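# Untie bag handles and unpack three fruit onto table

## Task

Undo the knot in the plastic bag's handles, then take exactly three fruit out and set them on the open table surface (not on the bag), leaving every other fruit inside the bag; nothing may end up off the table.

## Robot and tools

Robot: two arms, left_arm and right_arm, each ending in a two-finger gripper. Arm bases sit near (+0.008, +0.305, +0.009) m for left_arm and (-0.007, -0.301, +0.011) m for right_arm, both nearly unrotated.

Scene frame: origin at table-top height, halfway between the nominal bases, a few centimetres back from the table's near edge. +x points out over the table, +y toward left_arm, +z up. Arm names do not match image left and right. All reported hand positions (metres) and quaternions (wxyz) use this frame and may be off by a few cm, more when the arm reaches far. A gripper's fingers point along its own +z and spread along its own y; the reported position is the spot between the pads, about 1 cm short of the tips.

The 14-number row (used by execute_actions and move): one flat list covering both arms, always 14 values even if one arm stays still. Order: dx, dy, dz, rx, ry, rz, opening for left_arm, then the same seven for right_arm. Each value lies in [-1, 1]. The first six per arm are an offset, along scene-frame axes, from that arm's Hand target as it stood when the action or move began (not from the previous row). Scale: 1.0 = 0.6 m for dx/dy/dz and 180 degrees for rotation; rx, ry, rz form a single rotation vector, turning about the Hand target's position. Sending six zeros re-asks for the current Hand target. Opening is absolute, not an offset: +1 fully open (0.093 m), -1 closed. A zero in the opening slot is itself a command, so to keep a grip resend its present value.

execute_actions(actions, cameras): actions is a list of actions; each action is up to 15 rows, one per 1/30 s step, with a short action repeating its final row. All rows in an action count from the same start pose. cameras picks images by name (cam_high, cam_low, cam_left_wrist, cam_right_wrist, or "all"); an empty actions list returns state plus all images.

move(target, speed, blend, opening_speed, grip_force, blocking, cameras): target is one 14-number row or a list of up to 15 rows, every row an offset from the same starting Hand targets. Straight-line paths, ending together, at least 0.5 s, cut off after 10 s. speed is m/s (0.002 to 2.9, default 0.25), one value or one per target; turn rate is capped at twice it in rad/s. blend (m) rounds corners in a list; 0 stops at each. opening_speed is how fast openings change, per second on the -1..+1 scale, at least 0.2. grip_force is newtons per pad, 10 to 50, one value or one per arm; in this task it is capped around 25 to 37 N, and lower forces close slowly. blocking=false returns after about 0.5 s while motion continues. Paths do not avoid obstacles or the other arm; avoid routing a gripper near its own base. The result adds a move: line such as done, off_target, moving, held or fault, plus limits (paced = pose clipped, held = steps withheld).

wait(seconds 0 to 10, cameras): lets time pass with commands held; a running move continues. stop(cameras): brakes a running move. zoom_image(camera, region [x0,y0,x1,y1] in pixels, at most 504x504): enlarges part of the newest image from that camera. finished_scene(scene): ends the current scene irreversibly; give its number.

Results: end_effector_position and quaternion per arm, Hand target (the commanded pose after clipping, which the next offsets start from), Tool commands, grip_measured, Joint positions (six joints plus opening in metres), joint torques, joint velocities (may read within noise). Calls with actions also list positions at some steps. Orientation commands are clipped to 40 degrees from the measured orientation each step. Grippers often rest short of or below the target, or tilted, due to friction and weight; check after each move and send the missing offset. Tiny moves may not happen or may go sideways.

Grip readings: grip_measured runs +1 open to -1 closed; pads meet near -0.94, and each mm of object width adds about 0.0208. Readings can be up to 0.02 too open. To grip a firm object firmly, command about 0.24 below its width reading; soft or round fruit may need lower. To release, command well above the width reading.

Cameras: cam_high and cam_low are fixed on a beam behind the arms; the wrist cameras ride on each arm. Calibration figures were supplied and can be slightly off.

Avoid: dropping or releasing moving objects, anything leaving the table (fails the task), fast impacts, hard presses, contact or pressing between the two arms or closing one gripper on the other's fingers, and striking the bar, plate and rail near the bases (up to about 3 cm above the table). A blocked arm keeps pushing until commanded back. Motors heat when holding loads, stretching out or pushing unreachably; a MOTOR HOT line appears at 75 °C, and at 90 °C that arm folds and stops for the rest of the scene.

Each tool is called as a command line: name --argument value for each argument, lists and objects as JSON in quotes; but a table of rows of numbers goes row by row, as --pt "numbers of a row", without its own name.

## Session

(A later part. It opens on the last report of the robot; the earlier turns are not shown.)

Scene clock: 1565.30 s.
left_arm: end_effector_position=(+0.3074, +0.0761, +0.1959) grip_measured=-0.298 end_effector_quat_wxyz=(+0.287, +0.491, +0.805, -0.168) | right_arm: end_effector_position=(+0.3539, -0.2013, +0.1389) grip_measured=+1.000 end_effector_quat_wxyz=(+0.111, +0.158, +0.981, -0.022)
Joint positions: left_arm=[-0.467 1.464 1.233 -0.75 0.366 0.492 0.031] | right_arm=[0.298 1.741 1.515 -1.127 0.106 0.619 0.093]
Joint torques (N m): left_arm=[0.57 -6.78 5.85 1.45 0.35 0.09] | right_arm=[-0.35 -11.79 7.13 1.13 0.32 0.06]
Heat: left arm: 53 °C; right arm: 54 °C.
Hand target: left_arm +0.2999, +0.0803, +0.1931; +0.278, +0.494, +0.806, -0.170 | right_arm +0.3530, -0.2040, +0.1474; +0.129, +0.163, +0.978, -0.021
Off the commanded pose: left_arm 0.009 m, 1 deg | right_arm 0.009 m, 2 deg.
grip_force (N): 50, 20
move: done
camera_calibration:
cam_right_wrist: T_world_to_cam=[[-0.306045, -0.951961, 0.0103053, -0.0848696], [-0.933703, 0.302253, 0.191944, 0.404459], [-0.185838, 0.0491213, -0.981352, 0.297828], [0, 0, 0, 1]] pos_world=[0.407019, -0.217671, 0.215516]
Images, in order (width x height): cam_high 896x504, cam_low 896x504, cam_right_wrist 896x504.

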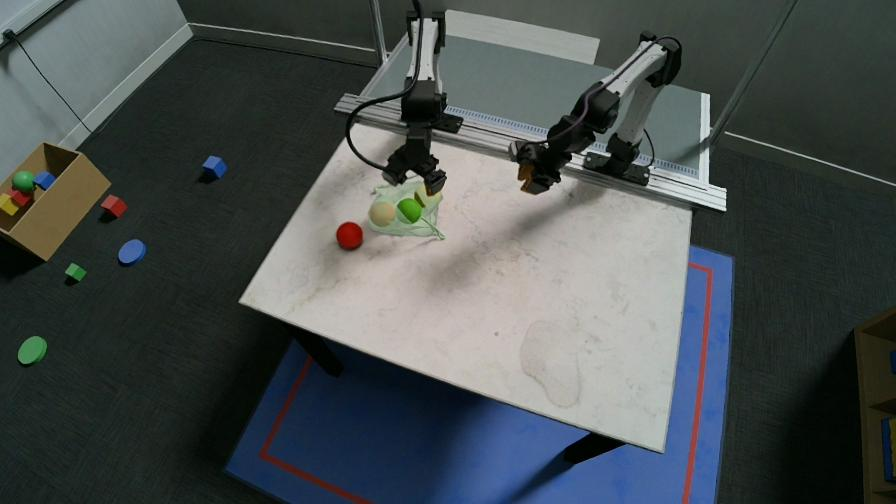

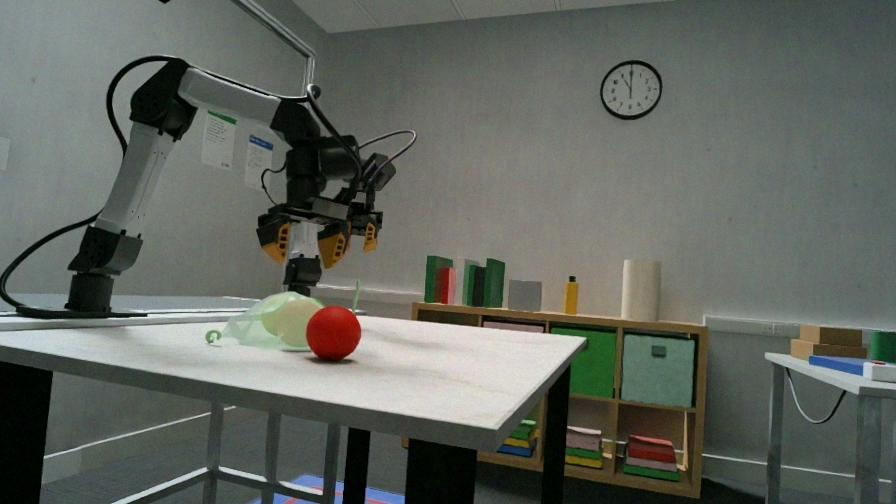

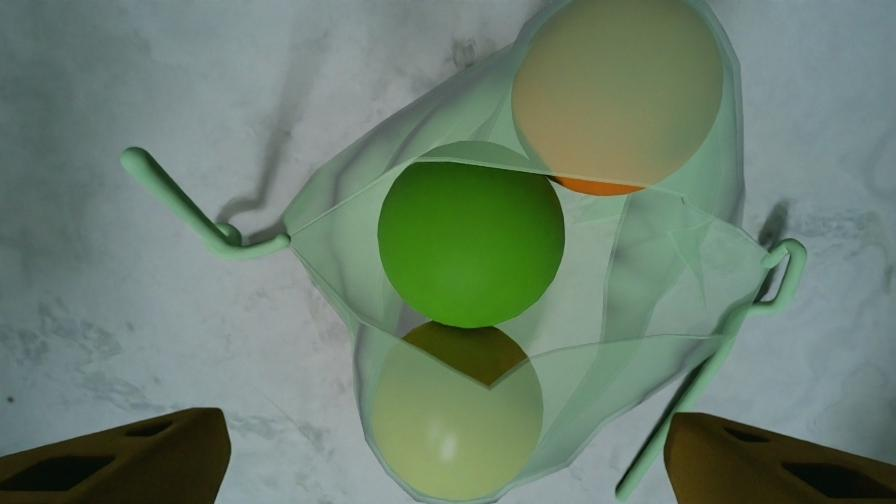

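move --pt "0 0 0 0 0 0 -0.3 0.0508 -0.0358 -0.1073 0.0 0 0 0.8" --speed '[0.1]' --grip_force '[50,50]' --cameras '["cam_right_wrist"]'

Scene clock: 1582.33 s.
left_arm: end_effector_position=(+0.3074, +0.0761, +0.1959) grip_measured=-0.298 end_effector_quat_wxyz=(+0.287, +0.491, +0.805, -0.168) | right_arm: end_effector_position=(+0.3840, -0.2219, +0.0908) grip_measured=+0.801 end_effector_quat_wxyz=(+0.135, +0.163, +0.977, -0.020)
Joint positions: left_arm=[-0.467 1.464 1.233 -0.75 0.366 0.492 0.031] | right_arm=[0.229 1.81 1.395 -0.885 0.107 0.559 0.084]
Joint torques (N m): left_arm=[0.57 -6.82 5.93 1.45 0.33 0.08] | right_arm=[-0.85 -7.84 7.32 1.28 0.1 -0.05]
Heat: left arm: 52 °C; right arm: 53 °C.
Hand target: left_arm +0.2999, +0.0803, +0.1931; +0.278, +0.494, +0.806, -0.170 | right_arm +0.3835, -0.2255, +0.0830; +0.129, +0.163, +0.978, -0.021
Off the commanded pose: left_arm 0.009 m, 1 deg | right_arm 0.009 m, 1 deg.
move: done
camera_calibration:
cam_right_wrist: T_world_to_cam=[[-0.314605, -0.949218, -0.0029034, -0.0896806], [-0.939251, 0.310857, 0.14552, 0.456269], [-0.137228, 0.0485085, -0.989351, 0.239157], [0, 0, 0, 1]] pos_world=[0.433156, -0.238562, 0.169953]
Images, in order (width x height): cam_right_wrist 896x504.

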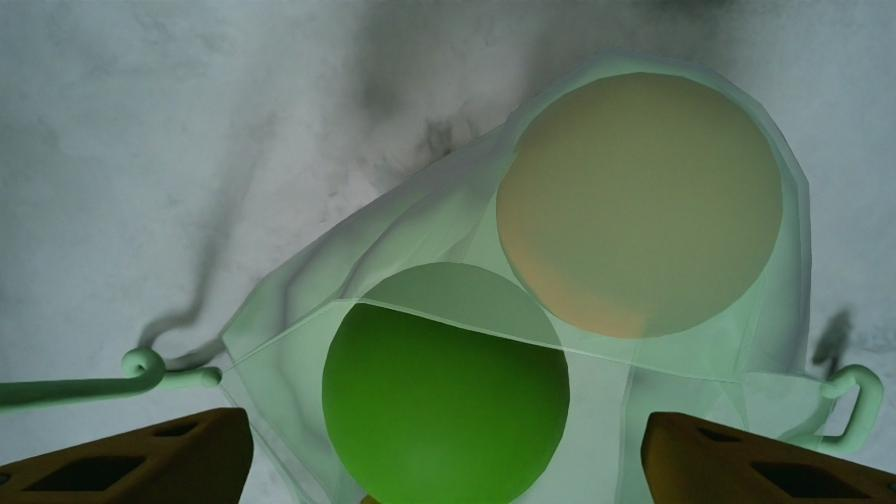

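move --pt "0 0 0 0 0 0 -0.3 -0.015 0.0052 -0.0675 0.0 0 0 0.8" --speed '[0.05]' --cameras '["cam_right_wrist"]'

Scene clock: 1597.20 s.
left_arm: end_effector_position=(+0.3074, +0.0761, +0.1959) grip_measured=-0.298 end_effector_quat_wxyz=(+0.287, +0.491, +0.805, -0.168) | right_arm: end_effector_position=(+0.3773, -0.2226, +0.0513) grip_measured=+0.801 end_effector_quat_wxyz=(+0.136, +0.161, +0.977, -0.019)
Joint positions: left_arm=[-0.467 1.464 1.233 -0.75 0.366 0.492 0.031] | right_arm=[0.235 1.827 1.253 -0.726 0.107 0.561 0.084]
Joint torques (N m): left_arm=[0.51 -6.8 5.94 1.44 0.33 0.07] | right_arm=[0.03 -7.61 6.93 1.25 0.15 0.09]
Heat: left arm: 52 °C; right arm: 53 °C.
Hand target: left_arm +0.2999, +0.0803, +0.1931; +0.278, +0.494, +0.806, -0.170 | right_arm +0.3745, -0.2224, +0.0424; +0.129, +0.163, +0.978, -0.021
Off the commanded pose: left_arm 0.009 m, 1 deg | right_arm 0.009 m, 1 deg.
move: done
camera_calibration:
cam_right_wrist: T_world_to_cam=[[-0.310811, -0.950461, -0.00444941, -0.0942211], [-0.940687, 0.306938, 0.144556, 0.455604], [-0.13603, 0.0491152, -0.989487, 0.198923], [0, 0, 0, 1]] pos_world=[0.426356, -0.239166, 0.130552]
Images, in order (width x height): cam_right_wrist 896x504.

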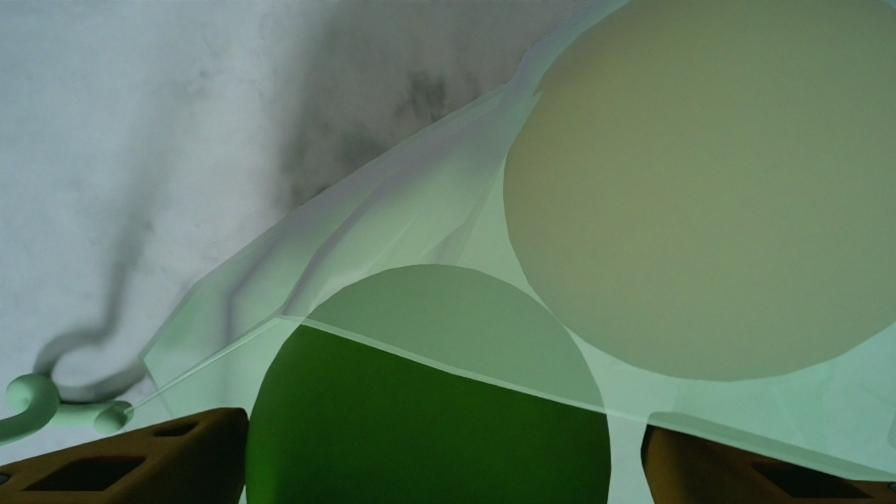

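move --pt "0 0 0 0 0 0 -0.3 0.002 0.0065 -0.005 0.0 0 0 0.8" --pt "0 0 0 0 0 0 -0.3 0.002 0.0065 -0.005 0.0 0 0 0.25" --pt "0 0 0 0 0 0 -0.3 -0.005 0.0065 0.2 0.0 0 0 0.25" --speed '[0.05,0.05,0.06]' --grip_force '[50,20]' --cameras '["cam_right_wrist","cam_low"]'

zoom_image --camera "cam_low" --region '[170, 200, 390, 370]'

Scene clock: 1614.40 s.
left_arm: end_effector_position=(+0.3074, +0.0761, +0.1959) grip_measured=-0.298 end_effector_quat_wxyz=(+0.287, +0.491, +0.805, -0.168) | right_arm: end_effector_position=(+0.3691, -0.2173, +0.1398) grip_measured=+0.331 end_effector_quat_wxyz=(+0.107, +0.160, +0.981, -0.030)
Joint positions: left_arm=[-0.467 1.464 1.233 -0.75 0.366 0.492 0.031] | right_arm=[0.245 1.793 1.582 -1.152 0.107 0.571 0.061]
Joint torques (N m): left_arm=[0.58 -6.79 5.9 1.45 0.34 0.07] | right_arm=[-0.61 -12.12 11.92 0.77 0.09 -0.02]
Heat: left arm: 52 °C; right arm: 54 °C.
Hand target: left_arm +0.2999, +0.0803, +0.1931; +0.278, +0.494, +0.806, -0.170 | right_arm +0.3715, -0.2185, +0.1626; +0.129, +0.163, +0.978, -0.021
Off the commanded pose: left_arm 0.009 m, 1 deg | right_arm 0.023 m, 3 deg.
grip_force (N): 50, 20
move: off_target (right_arm)
camera_calibration:
cam_right_wrist: T_world_to_cam=[[-0.311587, -0.949831, 0.0271097, -0.0953388], [-0.929731, 0.310638, 0.19775, 0.422919], [-0.19625, 0.0364116, -0.979878, 0.303276], [0, 0, 0, 1]] pos_world=[0.423012, -0.232973, 0.216126]
Images, in order (width x height): cam_low 896x504, cam_right_wrist 896x504.

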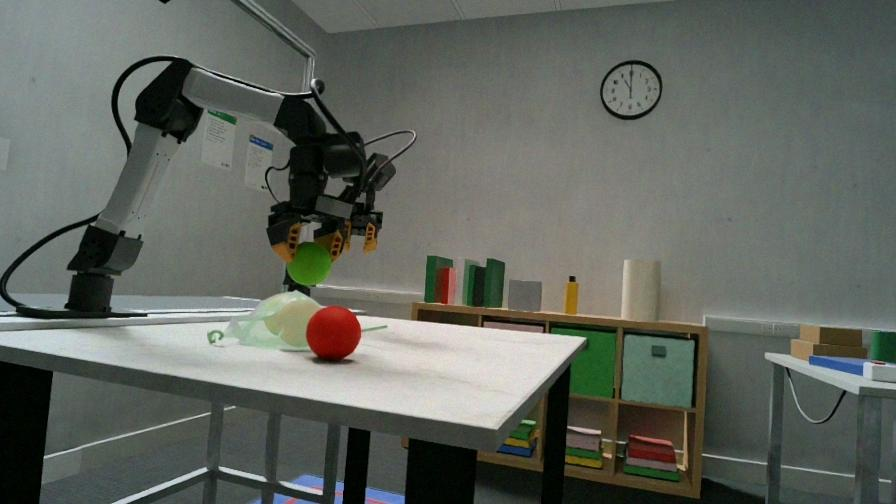

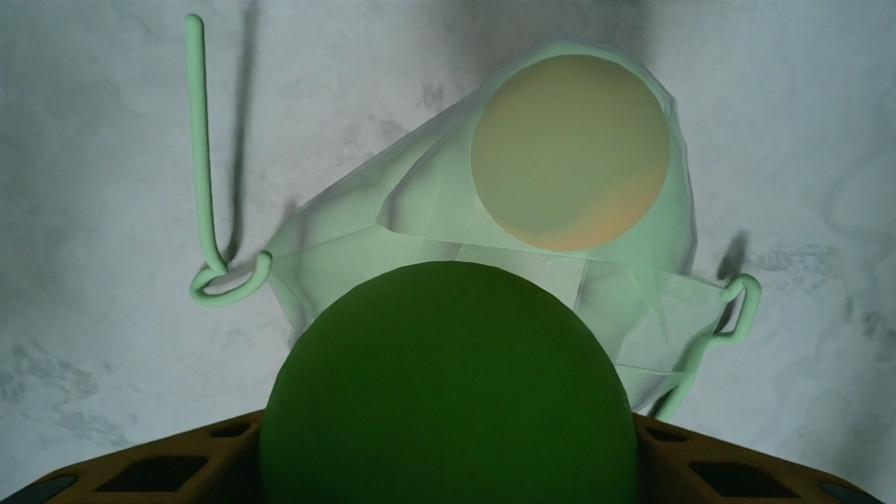

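Scaled by 2.291 from the camera's 896x504 image, which has a finer 1280x720 frame.

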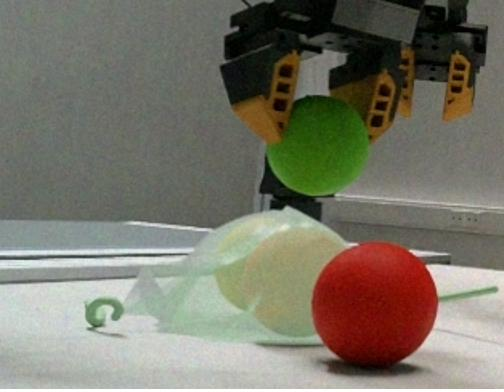

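move --pt "0 0 0 0 0 0 -0.3 -0.019 -0.369 0.0 0.0 0 0 0.25" --pt "0 0 0 0 0 0 -0.3 -0.019 -0.369 -0.175 0.0 0 0 0.25" --speed '[0.12,0.1]' --cameras '["cam_right_wrist","cam_low"]'

zoom_image --camera "cam_low" --region '[170, 250, 390, 400]'

Scene clock: 1643.33 s.
left_arm: end_effector_position=(+0.3074, +0.0761, +0.1959) grip_measured=-0.298 end_effector_quat_wxyz=(+0.287, +0.491, +0.805, -0.168) | right_arm: end_effector_position=(+0.3589, -0.4410, +0.0642) grip_measured=+0.330 end_effector_quat_wxyz=(+0.129, +0.161, +0.978, -0.025)
Joint positions: left_arm=[-0.467 1.464 1.233 -0.75 0.366 0.492 0.031] | right_arm=[-0.406 1.825 1.266 -0.739 -0.06 -0.056 0.061]
Joint torques (N m): left_arm=[0.61 -6.71 5.89 1.44 0.34 0.08] | right_arm=[0.03 -7.72 7.28 1.41 -0.06 0.05]
Heat: left arm: 52 °C; right arm: 55 °C.
Hand target: left_arm +0.2999, +0.0803, +0.1931; +0.278, +0.494, +0.806, -0.170 | right_arm +0.3601, -0.4399, +0.0576; +0.129, +0.163, +0.978, -0.021
Off the commanded pose: left_arm 0.009 m, 1 deg | right_arm 0.007 m, 0 deg.
grip_force (N): 50, 20
move: done
camera_calibration:
cam_right_wrist: T_world_to_cam=[[-0.313577, -0.949518, 0.00926443, -0.306957], [-0.937586, 0.311152, 0.155296, 0.503515], [-0.150339, 0.0400111, -0.987825, 0.220908], [0, 0, 0, 1]] pos_world=[0.409046, -0.456969, 0.142868]
Images, in order (width x height): cam_low 896x504, cam_right_wrist 896x504.

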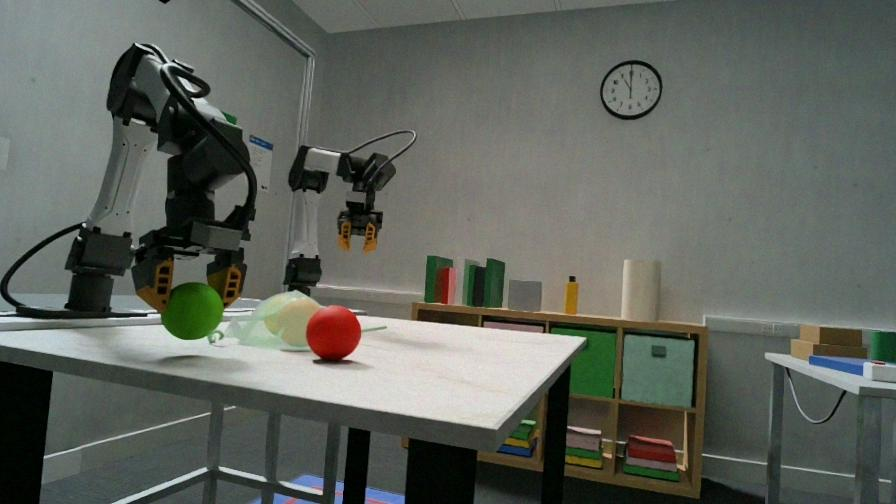

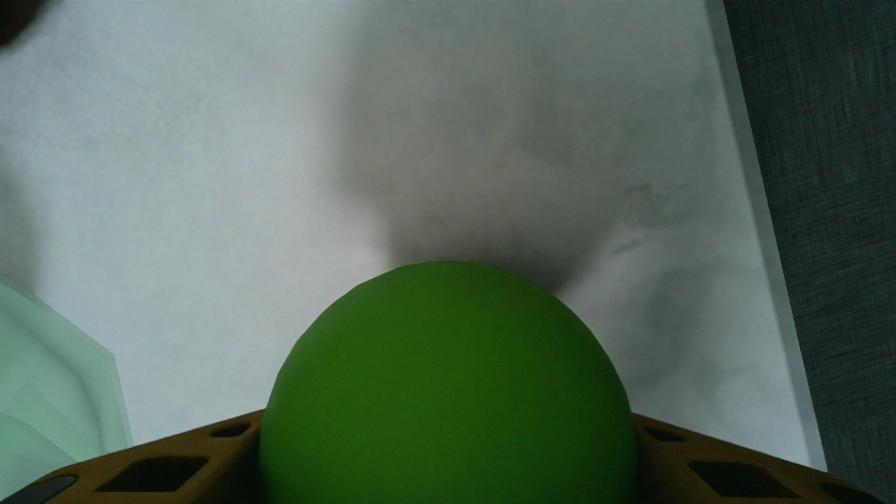

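Scaled by 2.291 from the camera's 896x504 image, which has a finer 1280x720 frame.

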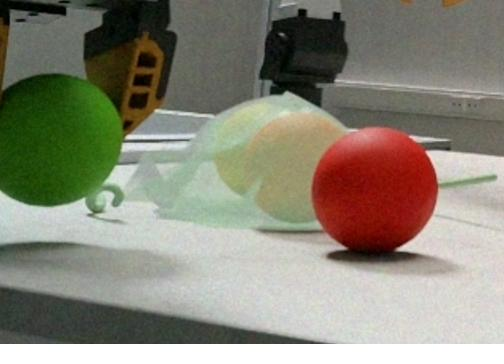

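move --pt "0 0 0 0 0 0 -0.3 0 0 -0.022 0.0 0 0 0.25" --speed '[0.03]' --cameras '["cam_low"]'

zoom_image --camera "cam_low" --region '[120, 260, 260, 370]'

Scene clock: 1651.47 s.
left_arm: end_effector_position=(+0.3074, +0.0761, +0.1959) grip_measured=-0.298 end_effector_quat_wxyz=(+0.287, +0.491, +0.805, -0.168) | right_arm: end_effector_position=(+0.3595, -0.4419, +0.0524) grip_measured=+0.330 end_effector_quat_wxyz=(+0.131, +0.162, +0.978, -0.025)
Joint positions: left_arm=[-0.467 1.464 1.233 -0.75 0.366 0.492 0.031] | right_arm=[-0.406 1.841 1.235 -0.689 -0.06 -0.055 0.061]
Joint torques (N m): left_arm=[0.58 -6.79 5.85 1.46 0.33 0.07] | right_arm=[0.16 -7.51 7.15 1.4 -0.12 0.1]
Heat: left arm: 51 °C; right arm: 55 °C.
Hand target: left_arm +0.2999, +0.0803, +0.1931; +0.278, +0.494, +0.806, -0.170 | right_arm +0.3599, -0.4399, +0.0443; +0.129, +0.163, +0.978, -0.021
Off the commanded pose: left_arm 0.009 m, 1 deg | right_arm 0.008 m, 1 deg.
grip_force (N): 50, 20
move: done
Images, in order (width x height): cam_low 896x504.

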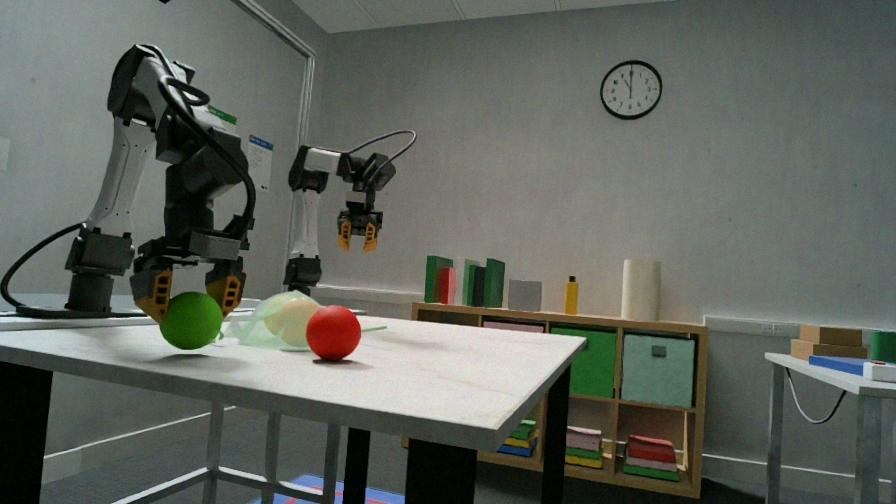

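Scaled by 3.600 from the camera's 896x504 image, which has a finer 1280x720 frame.

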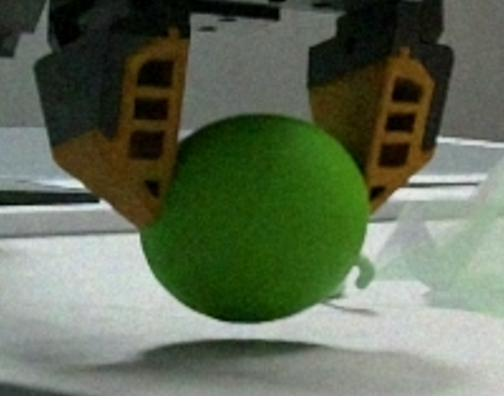

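move --pt "0 0 0 0 0 0 -0.3 0 0 -0.0085 0.0 0 0 0.25" --speed '[0.02]' --cameras '["cam_low"]'

zoom_image --camera "cam_low" --region '[120, 260, 260, 370]'

Scene clock: 1659.70 s.
left_arm: end_effector_position=(+0.3074, +0.0761, +0.1959) grip_measured=-0.298 end_effector_quat_wxyz=(+0.287, +0.491, +0.805, -0.168) | right_arm: end_effector_position=(+0.3601, -0.4411, +0.0475) grip_measured=+0.330 end_effector_quat_wxyz=(+0.132, +0.160, +0.978, -0.025)
Joint positions: left_arm=[-0.467 1.464 1.233 -0.75 0.366 0.492 0.031] | right_arm=[-0.403 1.848 1.224 -0.67 -0.06 -0.055 0.061]
Joint torques (N m): left_arm=[0.59 -6.84 5.9 1.45 0.32 0.05] | right_arm=[0.01 -7.64 7.04 1.4 -0.03 0.08]
Heat: left arm: 51 °C; right arm: 55 °C.
Hand target: left_arm +0.2999, +0.0803, +0.1931; +0.278, +0.494, +0.806, -0.170 | right_arm +0.3600, -0.4399, +0.0393; +0.129, +0.163, +0.978, -0.021
Off the commanded pose: left_arm 0.009 m, 1 deg | right_arm 0.008 m, 1 deg.
grip_force (N): 50, 20
move: done
Images, in order (width x height): cam_low 896x504.

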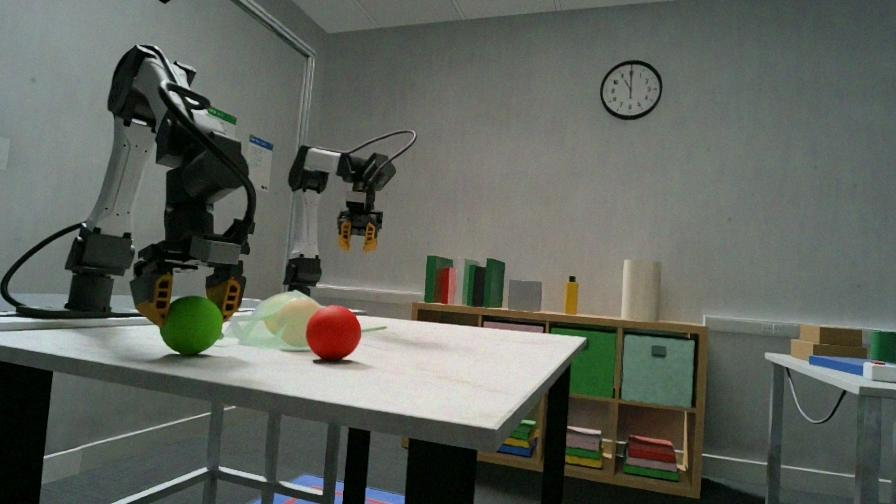

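Scaled by 3.600 from the camera's 896x504 image, which has a finer 1280x720 frame.

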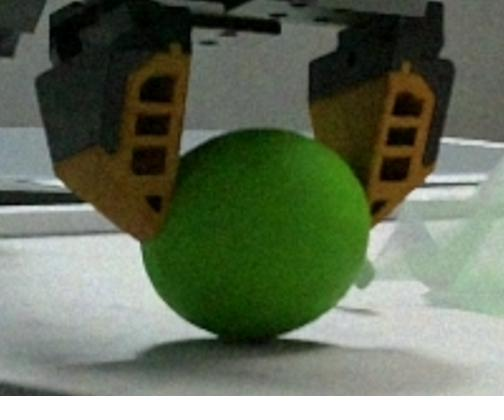

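move --pt "0 0 0 0 0 0 -0.3 0 0 -0.0045 0.0 0 0 0.25" --pt "0 0 0 0 0 0 -0.3 0 0 -0.0045 0.0 0 0 1" --speed '[0.02,0.02]' --opening_speed 0.2 --cameras '["cam_low","cam_right_wrist"]'

zoom_image --camera "cam_low" --region '[120, 260, 260, 370]'

Scene clock: 1672.20 s.
left_arm: end_effector_position=(+0.3074, +0.0761, +0.1959) grip_measured=-0.298 end_effector_quat_wxyz=(+0.287, +0.491, +0.805, -0.168) | right_arm: end_effector_position=(+0.3630, -0.4423, +0.0484) grip_measured=+1.000 end_effector_quat_wxyz=(+0.138, +0.160, +0.977, -0.027)
Joint positions: left_arm=[-0.467 1.464 1.233 -0.75 0.366 0.492 0.031] | right_arm=[-0.403 1.848 1.224 -0.657 -0.06 -0.054 0.093]
Joint torques (N m): left_arm=[0.55 -6.86 5.9 1.45 0.34 0.07] | right_arm=[0.02 -7.34 6.41 1.43 -0.06 0.11]
Heat: left arm: 51 °C; right arm: 54 °C.
Hand target: left_arm +0.2999, +0.0803, +0.1931; +0.278, +0.494, +0.806, -0.170 | right_arm +0.3600, -0.4399, +0.0366; +0.129, +0.163, +0.978, -0.021
Off the commanded pose: left_arm 0.009 m, 1 deg | right_arm 0.012 m, 1 deg.
grip_force (N): 50, 20
move: off_target (right_arm); target 2's new opening was sent with right_arm's hand 0.012 m and 1 deg from that target
camera_calibration:
cam_right_wrist: T_world_to_cam=[[-0.31177, -0.950104, 0.0101401, -0.307733], [-0.940656, 0.31014, 0.137765, 0.511734], [-0.134036, 0.0334126, -0.990413, 0.197215], [0, 0, 0, 1]] pos_world=[0.411857, -0.457677, 0.127946]
Images, in order (width x height): cam_low 896x504, cam_right_wrist 896x504.

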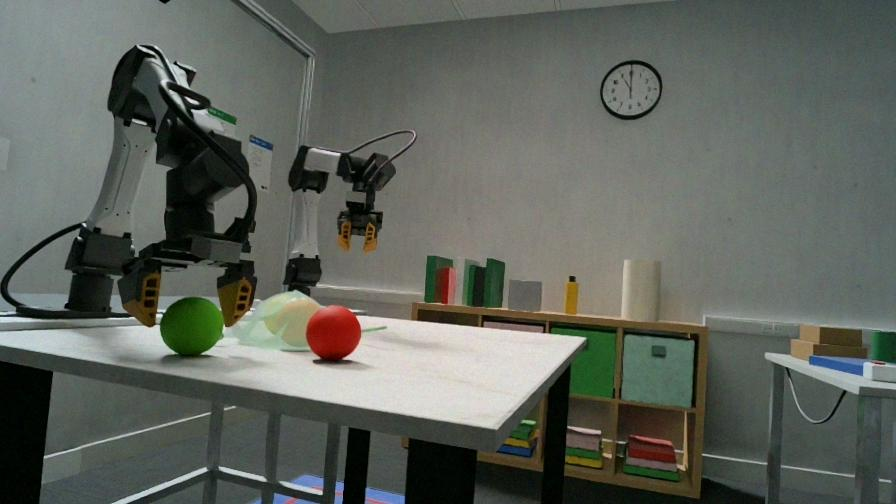

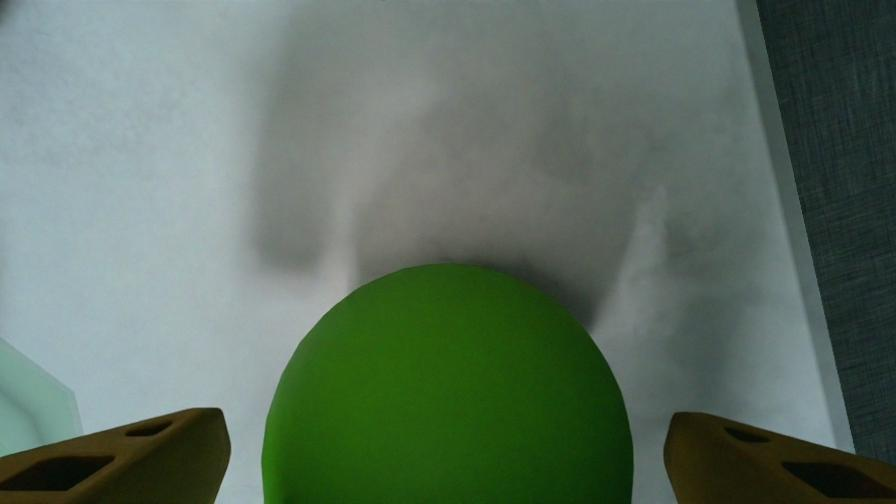

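Scaled by 3.600 from the camera's 896x504 image, which has a finer 1280x720 frame.

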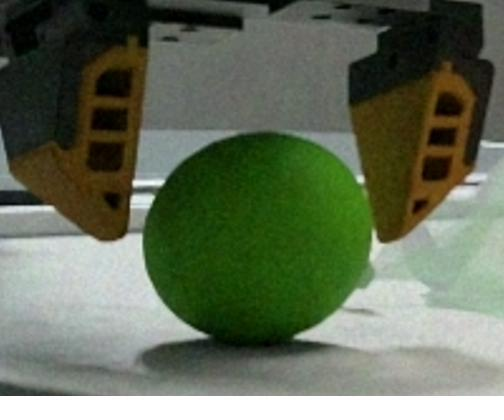

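move --pt "0 0 0 0 0 0 -0.3 -0.04 0.01 0.2 0.0 0 0 1" --pt "0 0 0 0 0 0 -0.3 -0.09 0.39 0.23 0.0 0 0 0" --speed '[0.1,0.15]' --blend '[0.02,0]' --grip_force '[50,50]' --cameras '["cam_right_wrist","cam_high","cam_low"]'

zoom_image --camera "cam_right_wrist" --region '[200, 0, 700, 500]'

zoom_image --camera "cam_high" --region '[330, 150, 470, 260]'

zoom_image --camera "cam_low" --region '[150, 250, 390, 400]'

Scene clock: 1696.10 s.
left_arm: end_effector_position=(+0.3074, +0.0761, +0.1959) grip_measured=-0.298 end_effector_quat_wxyz=(+0.287, +0.491, +0.805, -0.168) | right_arm: end_effector_position=(+0.3037, -0.2051, +0.1669) grip_measured=+0.001 end_effector_quat_wxyz=(+0.123, +0.159, +0.979, -0.017)
Joint positions: left_arm=[-0.467 1.464 1.233 -0.75 0.366 0.492 0.031] | right_arm=[0.337 1.533 1.392 -1.189 0.117 0.659 0.045]
Joint torques (N m): left_arm=[0.58 -6.76 5.91 1.43 0.34 0.08] | right_arm=[0.01 -6.04 12.01 0.8 0.29 0.08]
Heat: left arm: 51 °C; right arm: 53 °C.
Hand target: left_arm +0.2999, +0.0803, +0.1931; +0.278, +0.494, +0.806, -0.170 | right_arm +0.3061, -0.2059, +0.1746; +0.129, +0.163, +0.978, -0.021
Off the commanded pose: left_arm 0.009 m, 1 deg | right_arm 0.008 m, 1 deg.
move: done
camera_calibration:
cam_right_wrist: T_world_to_cam=[[-0.307384, -0.951573, -0.00481925, -0.101121], [-0.938067, 0.302163, 0.169496, 0.358283], [-0.159831, 0.0566211, -0.985519, 0.310495], [0, 0, 0, 1]] pos_world=[0.354637, -0.222064, 0.244784]
Images, in order (width x height): cam_high 896x504, cam_low 896x504, cam_right_wrist 896x504.

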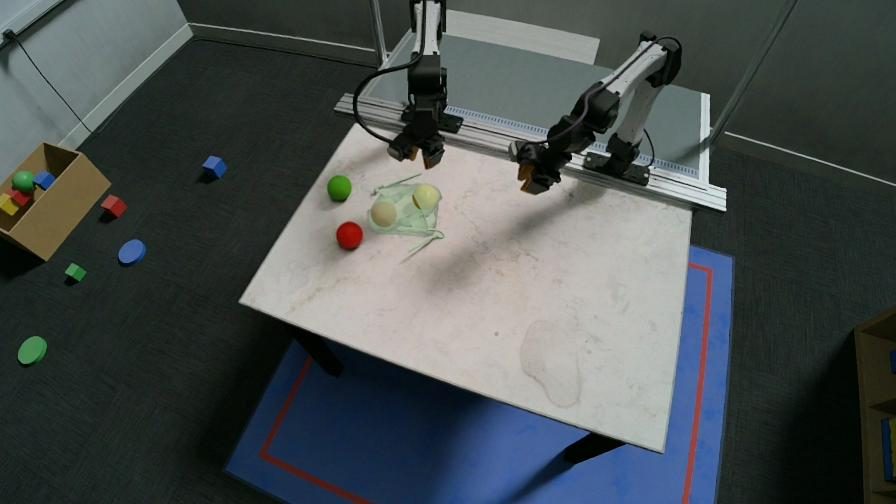

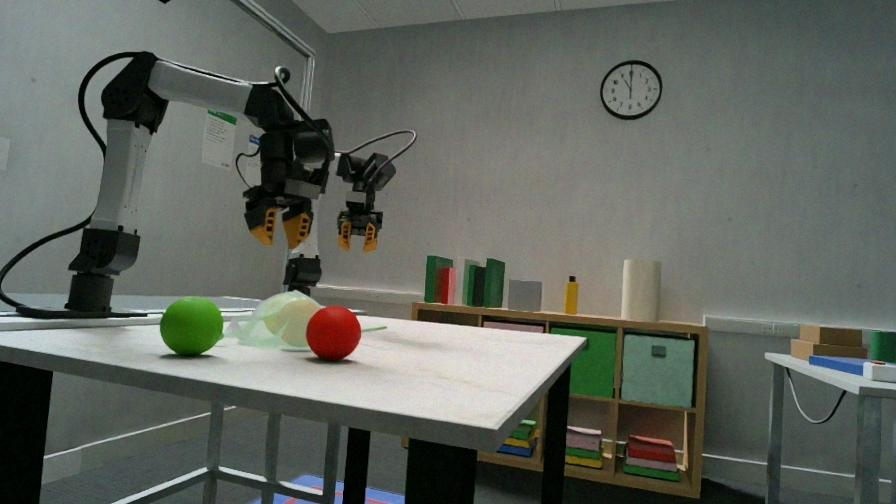

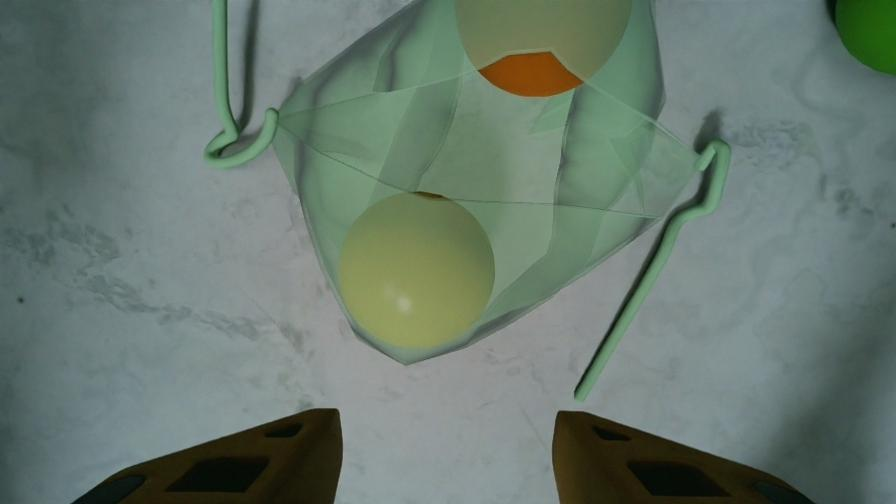

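Scaled by 1.008 from the camera's 896x504 image, which has a finer 1280x720 frame.

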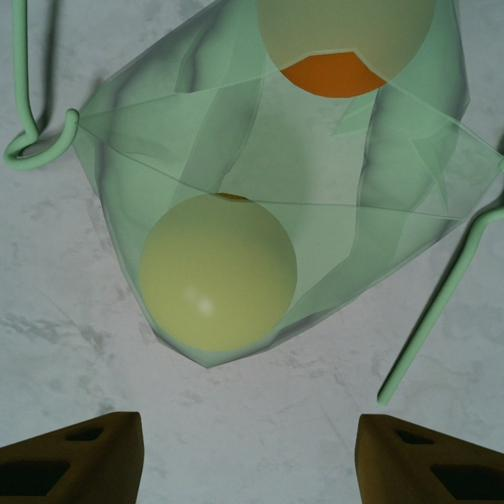

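Scaled by 3.600 from the camera's 896x504 image, which has a finer 1280x720 frame.

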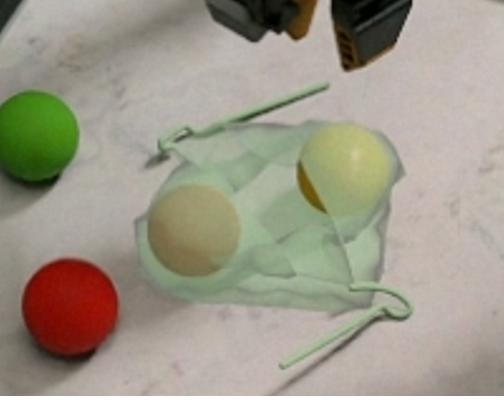

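Scaled by 2.100 from the camera's 896x504 image, which has a finer 1280x720 frame.

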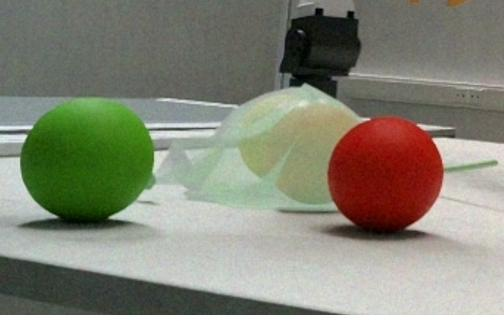

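move --pt "0 0 0 0 0 0 -0.3 0.033 -0.0935 -0.075 0.078 0.0464 -0.4477 -0.4" --speed '[0.15]' --cameras '["cam_right_wrist"]'

Scene clock: 1818.20 s.
left_arm: end_effector_position=(+0.3074, +0.0761, +0.1959) grip_measured=-0.298 end_effector_quat_wxyz=(+0.287, +0.491, +0.805, -0.168) | right_arm: end_effector_position=(+0.3231, -0.2604, +0.1259) grip_measured=-0.399 end_effector_quat_wxyz=(+0.005, +0.760, +0.650, +0.000)
Joint positions: left_arm=[-0.467 1.464 1.233 -0.75 0.366 0.492 0.031] | right_arm=[0.084 1.753 1.49 -1.271 -0.032 1.819 0.026]
Joint torques (N m): left_arm=[0.59 -6.8 5.83 1.44 0.36 0.08] | right_arm=[-1.07 -6.63 11.34 0.21 -0.03 0.07]
Heat: left arm: 50 °C; right arm: 60 °C.
Hand target: left_arm +0.2999, +0.0803, +0.1931; +0.278, +0.494, +0.806, -0.170 | right_arm +0.3259, -0.2620, +0.1295; +0.000, +0.766, +0.643, +0.000
Off the commanded pose: left_arm 0.009 m, 1 deg | right_arm 0.005 m, 1 deg.
move: done
camera_calibration:
cam_right_wrist: T_world_to_cam=[[-0.989273, 0.145867, -0.00790885, 0.358492], [0.13045, 0.906489, 0.401572, 0.183159], [0.0657455, 0.396233, -0.915793, 0.283063], [0, 0, 0, 1]] pos_world=[0.312143, -0.330482, 0.188511]
Images, in order (width x height): cam_right_wrist 896x504.

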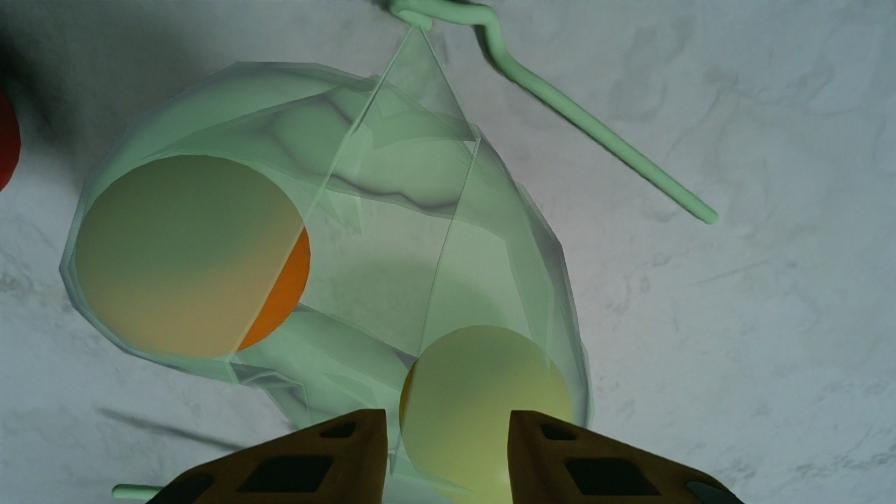

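move --pt "0 0 0 0 0 0 -0.3 0.0052 0.0108 -0.12 0 0 0 -0.4" --speed '[0.1]' --cameras '["cam_right_wrist"]'

Scene clock: 1831.67 s.
left_arm: end_effector_position=(+0.3074, +0.0761, +0.1959) grip_measured=-0.298 end_effector_quat_wxyz=(+0.287, +0.491, +0.805, -0.168) | right_arm: end_effector_position=(+0.3311, -0.2574, +0.0647) grip_measured=-0.399 end_effector_quat_wxyz=(+0.007, +0.764, +0.645, +0.003)
Joint positions: left_arm=[-0.467 1.464 1.233 -0.75 0.366 0.492 0.031] | right_arm=[0.098 1.817 1.324 -1.035 -0.032 1.847 0.026]
Joint torques (N m): left_arm=[0.59 -6.76 5.89 1.45 0.34 0.08] | right_arm=[0.05 -7.31 6.63 0.58 -0.04 0.08]
Heat: left arm: 50 °C; right arm: 62 °C.
Hand target: left_arm +0.2999, +0.0803, +0.1931; +0.278, +0.494, +0.806, -0.170 | right_arm +0.3290, -0.2556, +0.0576; +0.000, +0.766, +0.643, +0.000
Off the commanded pose: left_arm 0.009 m, 1 deg | right_arm 0.008 m, 1 deg.
move: done
camera_calibration:
cam_right_wrist: T_world_to_cam=[[-0.987148, 0.159194, -0.0140274, 0.368569], [0.140077, 0.904163, 0.403568, 0.200017], [0.0769288, 0.396416, -0.914842, 0.221637], [0, 0, 0, 1]] pos_world=[0.318764, -0.327383, 0.127213]
Images, in order (width x height): cam_right_wrist 896x504.

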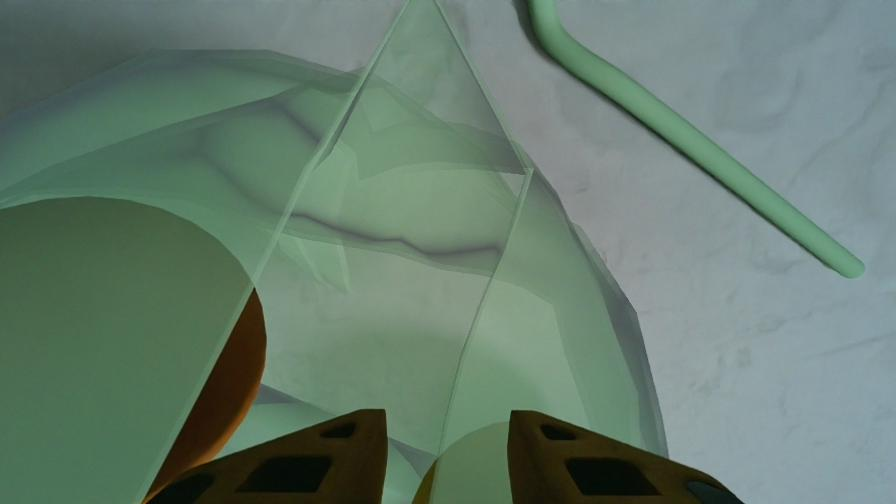

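move --pt "0 0 0 0 0 0 -0.3 0 -0.005 -0.064 0 0 0 -0.4" --speed '[0.05]' --cameras '["cam_right_wrist"]'

Scene clock: 1844.97 s.
left_arm: end_effector_position=(+0.3074, +0.0761, +0.1959) grip_measured=-0.298 end_effector_quat_wxyz=(+0.287, +0.491, +0.805, -0.168) | right_arm: end_effector_position=(+0.3324, -0.2588, +0.0271) grip_measured=-0.399 end_effector_quat_wxyz=(+0.008, +0.764, +0.645, +0.004)
Joint positions: left_arm=[-0.467 1.464 1.233 -0.75 0.366 0.492 0.031] | right_arm=[0.098 1.868 1.232 -0.889 -0.032 1.847 0.026]
Joint torques (N m): left_arm=[0.61 -6.74 5.93 1.44 0.34 0.07] | right_arm=[-0.27 -7.27 6.11 0.62 -0.03 0.03]
Heat: left arm: 50 °C; right arm: 59 °C.
Hand target: left_arm +0.2999, +0.0803, +0.1931; +0.278, +0.494, +0.806, -0.170 | right_arm +0.3290, -0.2586, +0.0192; +0.000, +0.766, +0.643, -0.001
Off the commanded pose: left_arm 0.009 m, 1 deg | right_arm 0.009 m, 1 deg.
move: done
camera_calibration:
cam_right_wrist: T_world_to_cam=[[-0.987041, 0.159527, -0.0173759, 0.369726], [0.138973, 0.903922, 0.404488, 0.216534], [0.0802333, 0.396832, -0.914378, 0.186657], [0, 0, 0, 1]] pos_world=[0.319866, -0.328782, 0.0895136]
Images, in order (width x height): cam_right_wrist 896x504.

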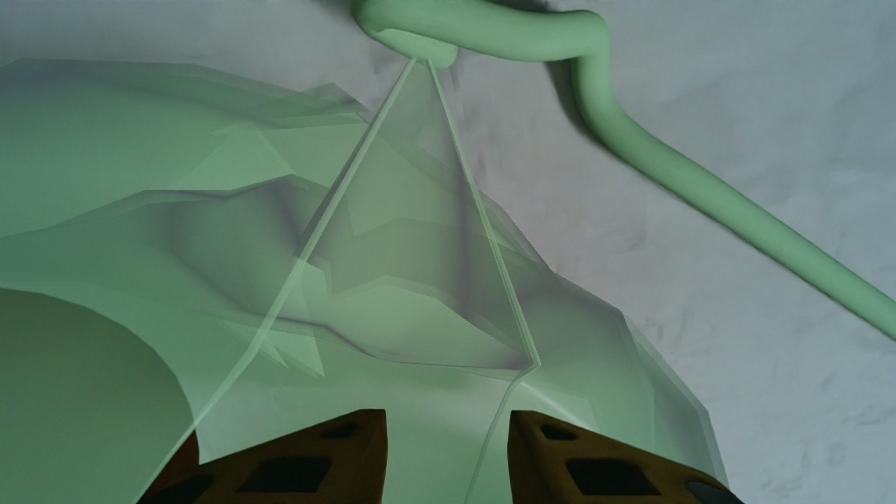

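move --pt "0 0 0 0 0 0 -0.3 0 0 0 0 0 0 -1" --speed '[0.05]' --opening_speed 0.5 --cameras '["cam_right_wrist"]'

Scene clock: 1851.80 s.
left_arm: end_effector_position=(+0.3074, +0.0761, +0.1959) grip_measured=-0.298 end_effector_quat_wxyz=(+0.287, +0.491, +0.805, -0.168) | right_arm: end_effector_position=(+0.3325, -0.2587, +0.0271) grip_measured=-0.987 end_effector_quat_wxyz=(+0.008, +0.764, +0.645, +0.004)
Joint positions: left_arm=[-0.467 1.464 1.233 -0.75 0.366 0.492 0.031] | right_arm=[0.098 1.868 1.232 -0.889 -0.032 1.847 0]
Joint torques (N m): left_arm=[0.54 -6.74 5.87 1.44 0.33 0.06] | right_arm=[-0.36 -7.34 6.17 0.61 -0.02 0.02]
Heat: left arm: 50 °C; right arm: 58 °C.
Hand target: left_arm +0.2999, +0.0803, +0.1931; +0.278, +0.494, +0.806, -0.170 | right_arm +0.3290, -0.2586, +0.0192; +0.000, +0.766, +0.643, -0.001
Off the commanded pose: left_arm 0.009 m, 1 deg | right_arm 0.009 m, 1 deg.
move: done
camera_calibration:
cam_right_wrist: T_world_to_cam=[[-0.987044, 0.159468, -0.0177259, 0.369739], [0.138777, 0.903937, 0.404523, 0.216598], [0.0805316, 0.396822, -0.914356, 0.186556], [0, 0, 0, 1]] pos_world=[0.319866, -0.328782, 0.0895136]
Images, in order (width x height): cam_right_wrist 896x504.

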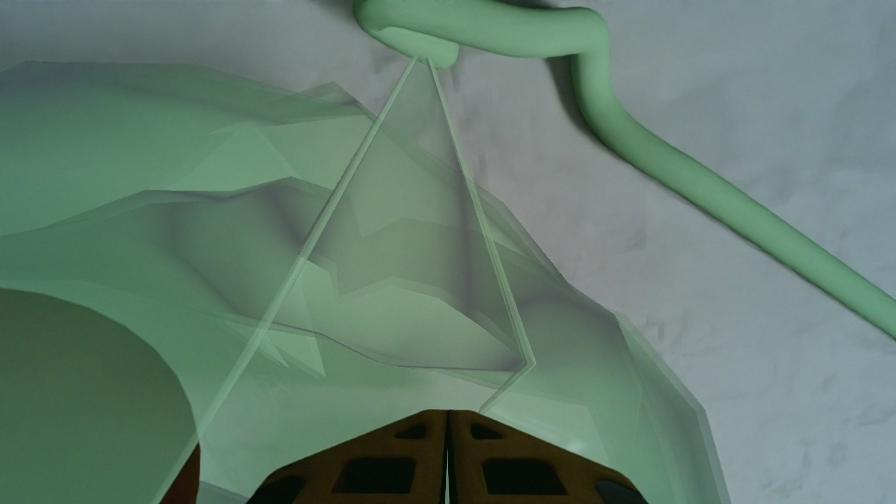

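Lift and see whether film is caught.

move --pt "0 0 0 0 0 0 -0.3 -0.03 0.0 0.09 0 0 0 -1" --speed '[0.05]' --cameras '["cam_right_wrist","cam_low"]'

zoom_image --camera "cam_low" --region '[150, 220, 390, 380]'

Scene clock: 1858.37 s.
left_arm: end_effector_position=(+0.3074, +0.0761, +0.1959) grip_measured=-0.298 end_effector_quat_wxyz=(+0.287, +0.491, +0.805, -0.168) | right_arm: end_effector_position=(+0.3059, -0.2604, +0.0567) grip_measured=-0.987 end_effector_quat_wxyz=(-0.007, +0.765, +0.644, -0.017)
Joint positions: left_arm=[-0.467 1.464 1.233 -0.75 0.366 0.492 0.031] | right_arm=[0.098 1.777 1.239 -1.039 -0.032 1.847 0]
Joint torques (N m): left_arm=[0.62 -6.8 5.86 1.44 0.33 0.09] | right_arm=[-0.18 -10.85 10.62 0.09 -0.02 0.05]
Heat: left arm: 50 °C; right arm: 58 °C.
Hand target: left_arm +0.2999, +0.0803, +0.1931; +0.278, +0.494, +0.806, -0.170 | right_arm +0.3109, -0.2586, +0.0731; +0.000, +0.766, +0.643, -0.001
Off the commanded pose: left_arm 0.009 m, 1 deg | right_arm 0.017 m, 2 deg.
move: off_target (right_arm)
camera_calibration:
cam_right_wrist: T_world_to_cam=[[-0.986307, 0.161589, 0.0329756, 0.341767], [0.161501, 0.905863, 0.391572, 0.204106], [0.0334024, 0.391536, -0.919556, 0.229779], [0, 0, 0, 1]] pos_world=[0.296449, -0.330085, 0.120103]
Images, in order (width x height): cam_low 896x504, cam_right_wrist 896x504.

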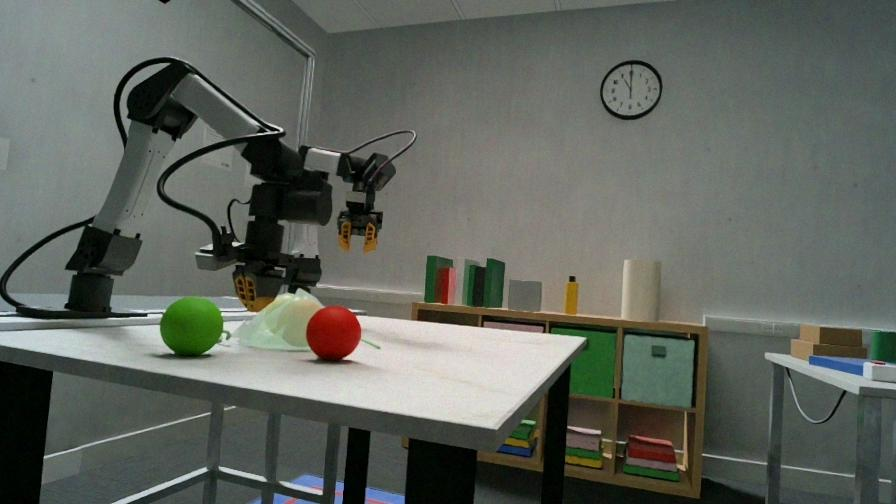

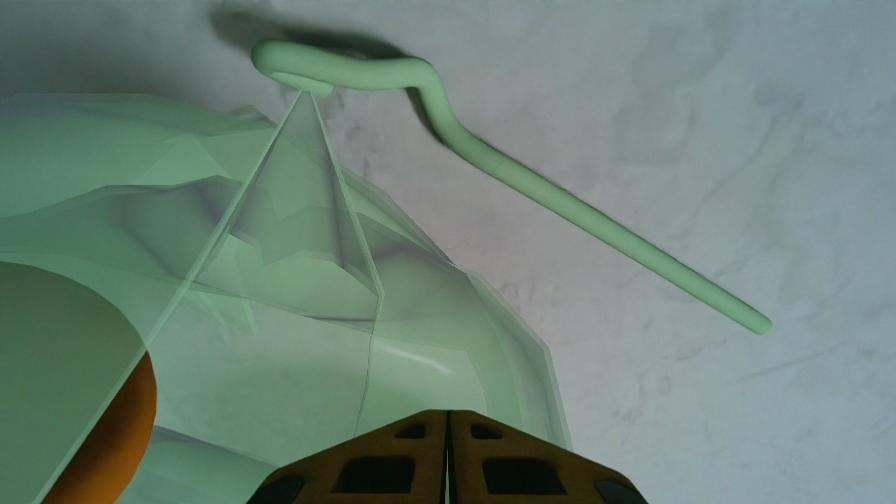

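Scaled by 2.100 from the camera's 896x504 image, which has a finer 1280x720 frame.

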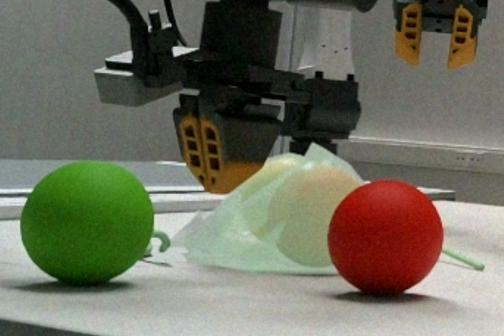

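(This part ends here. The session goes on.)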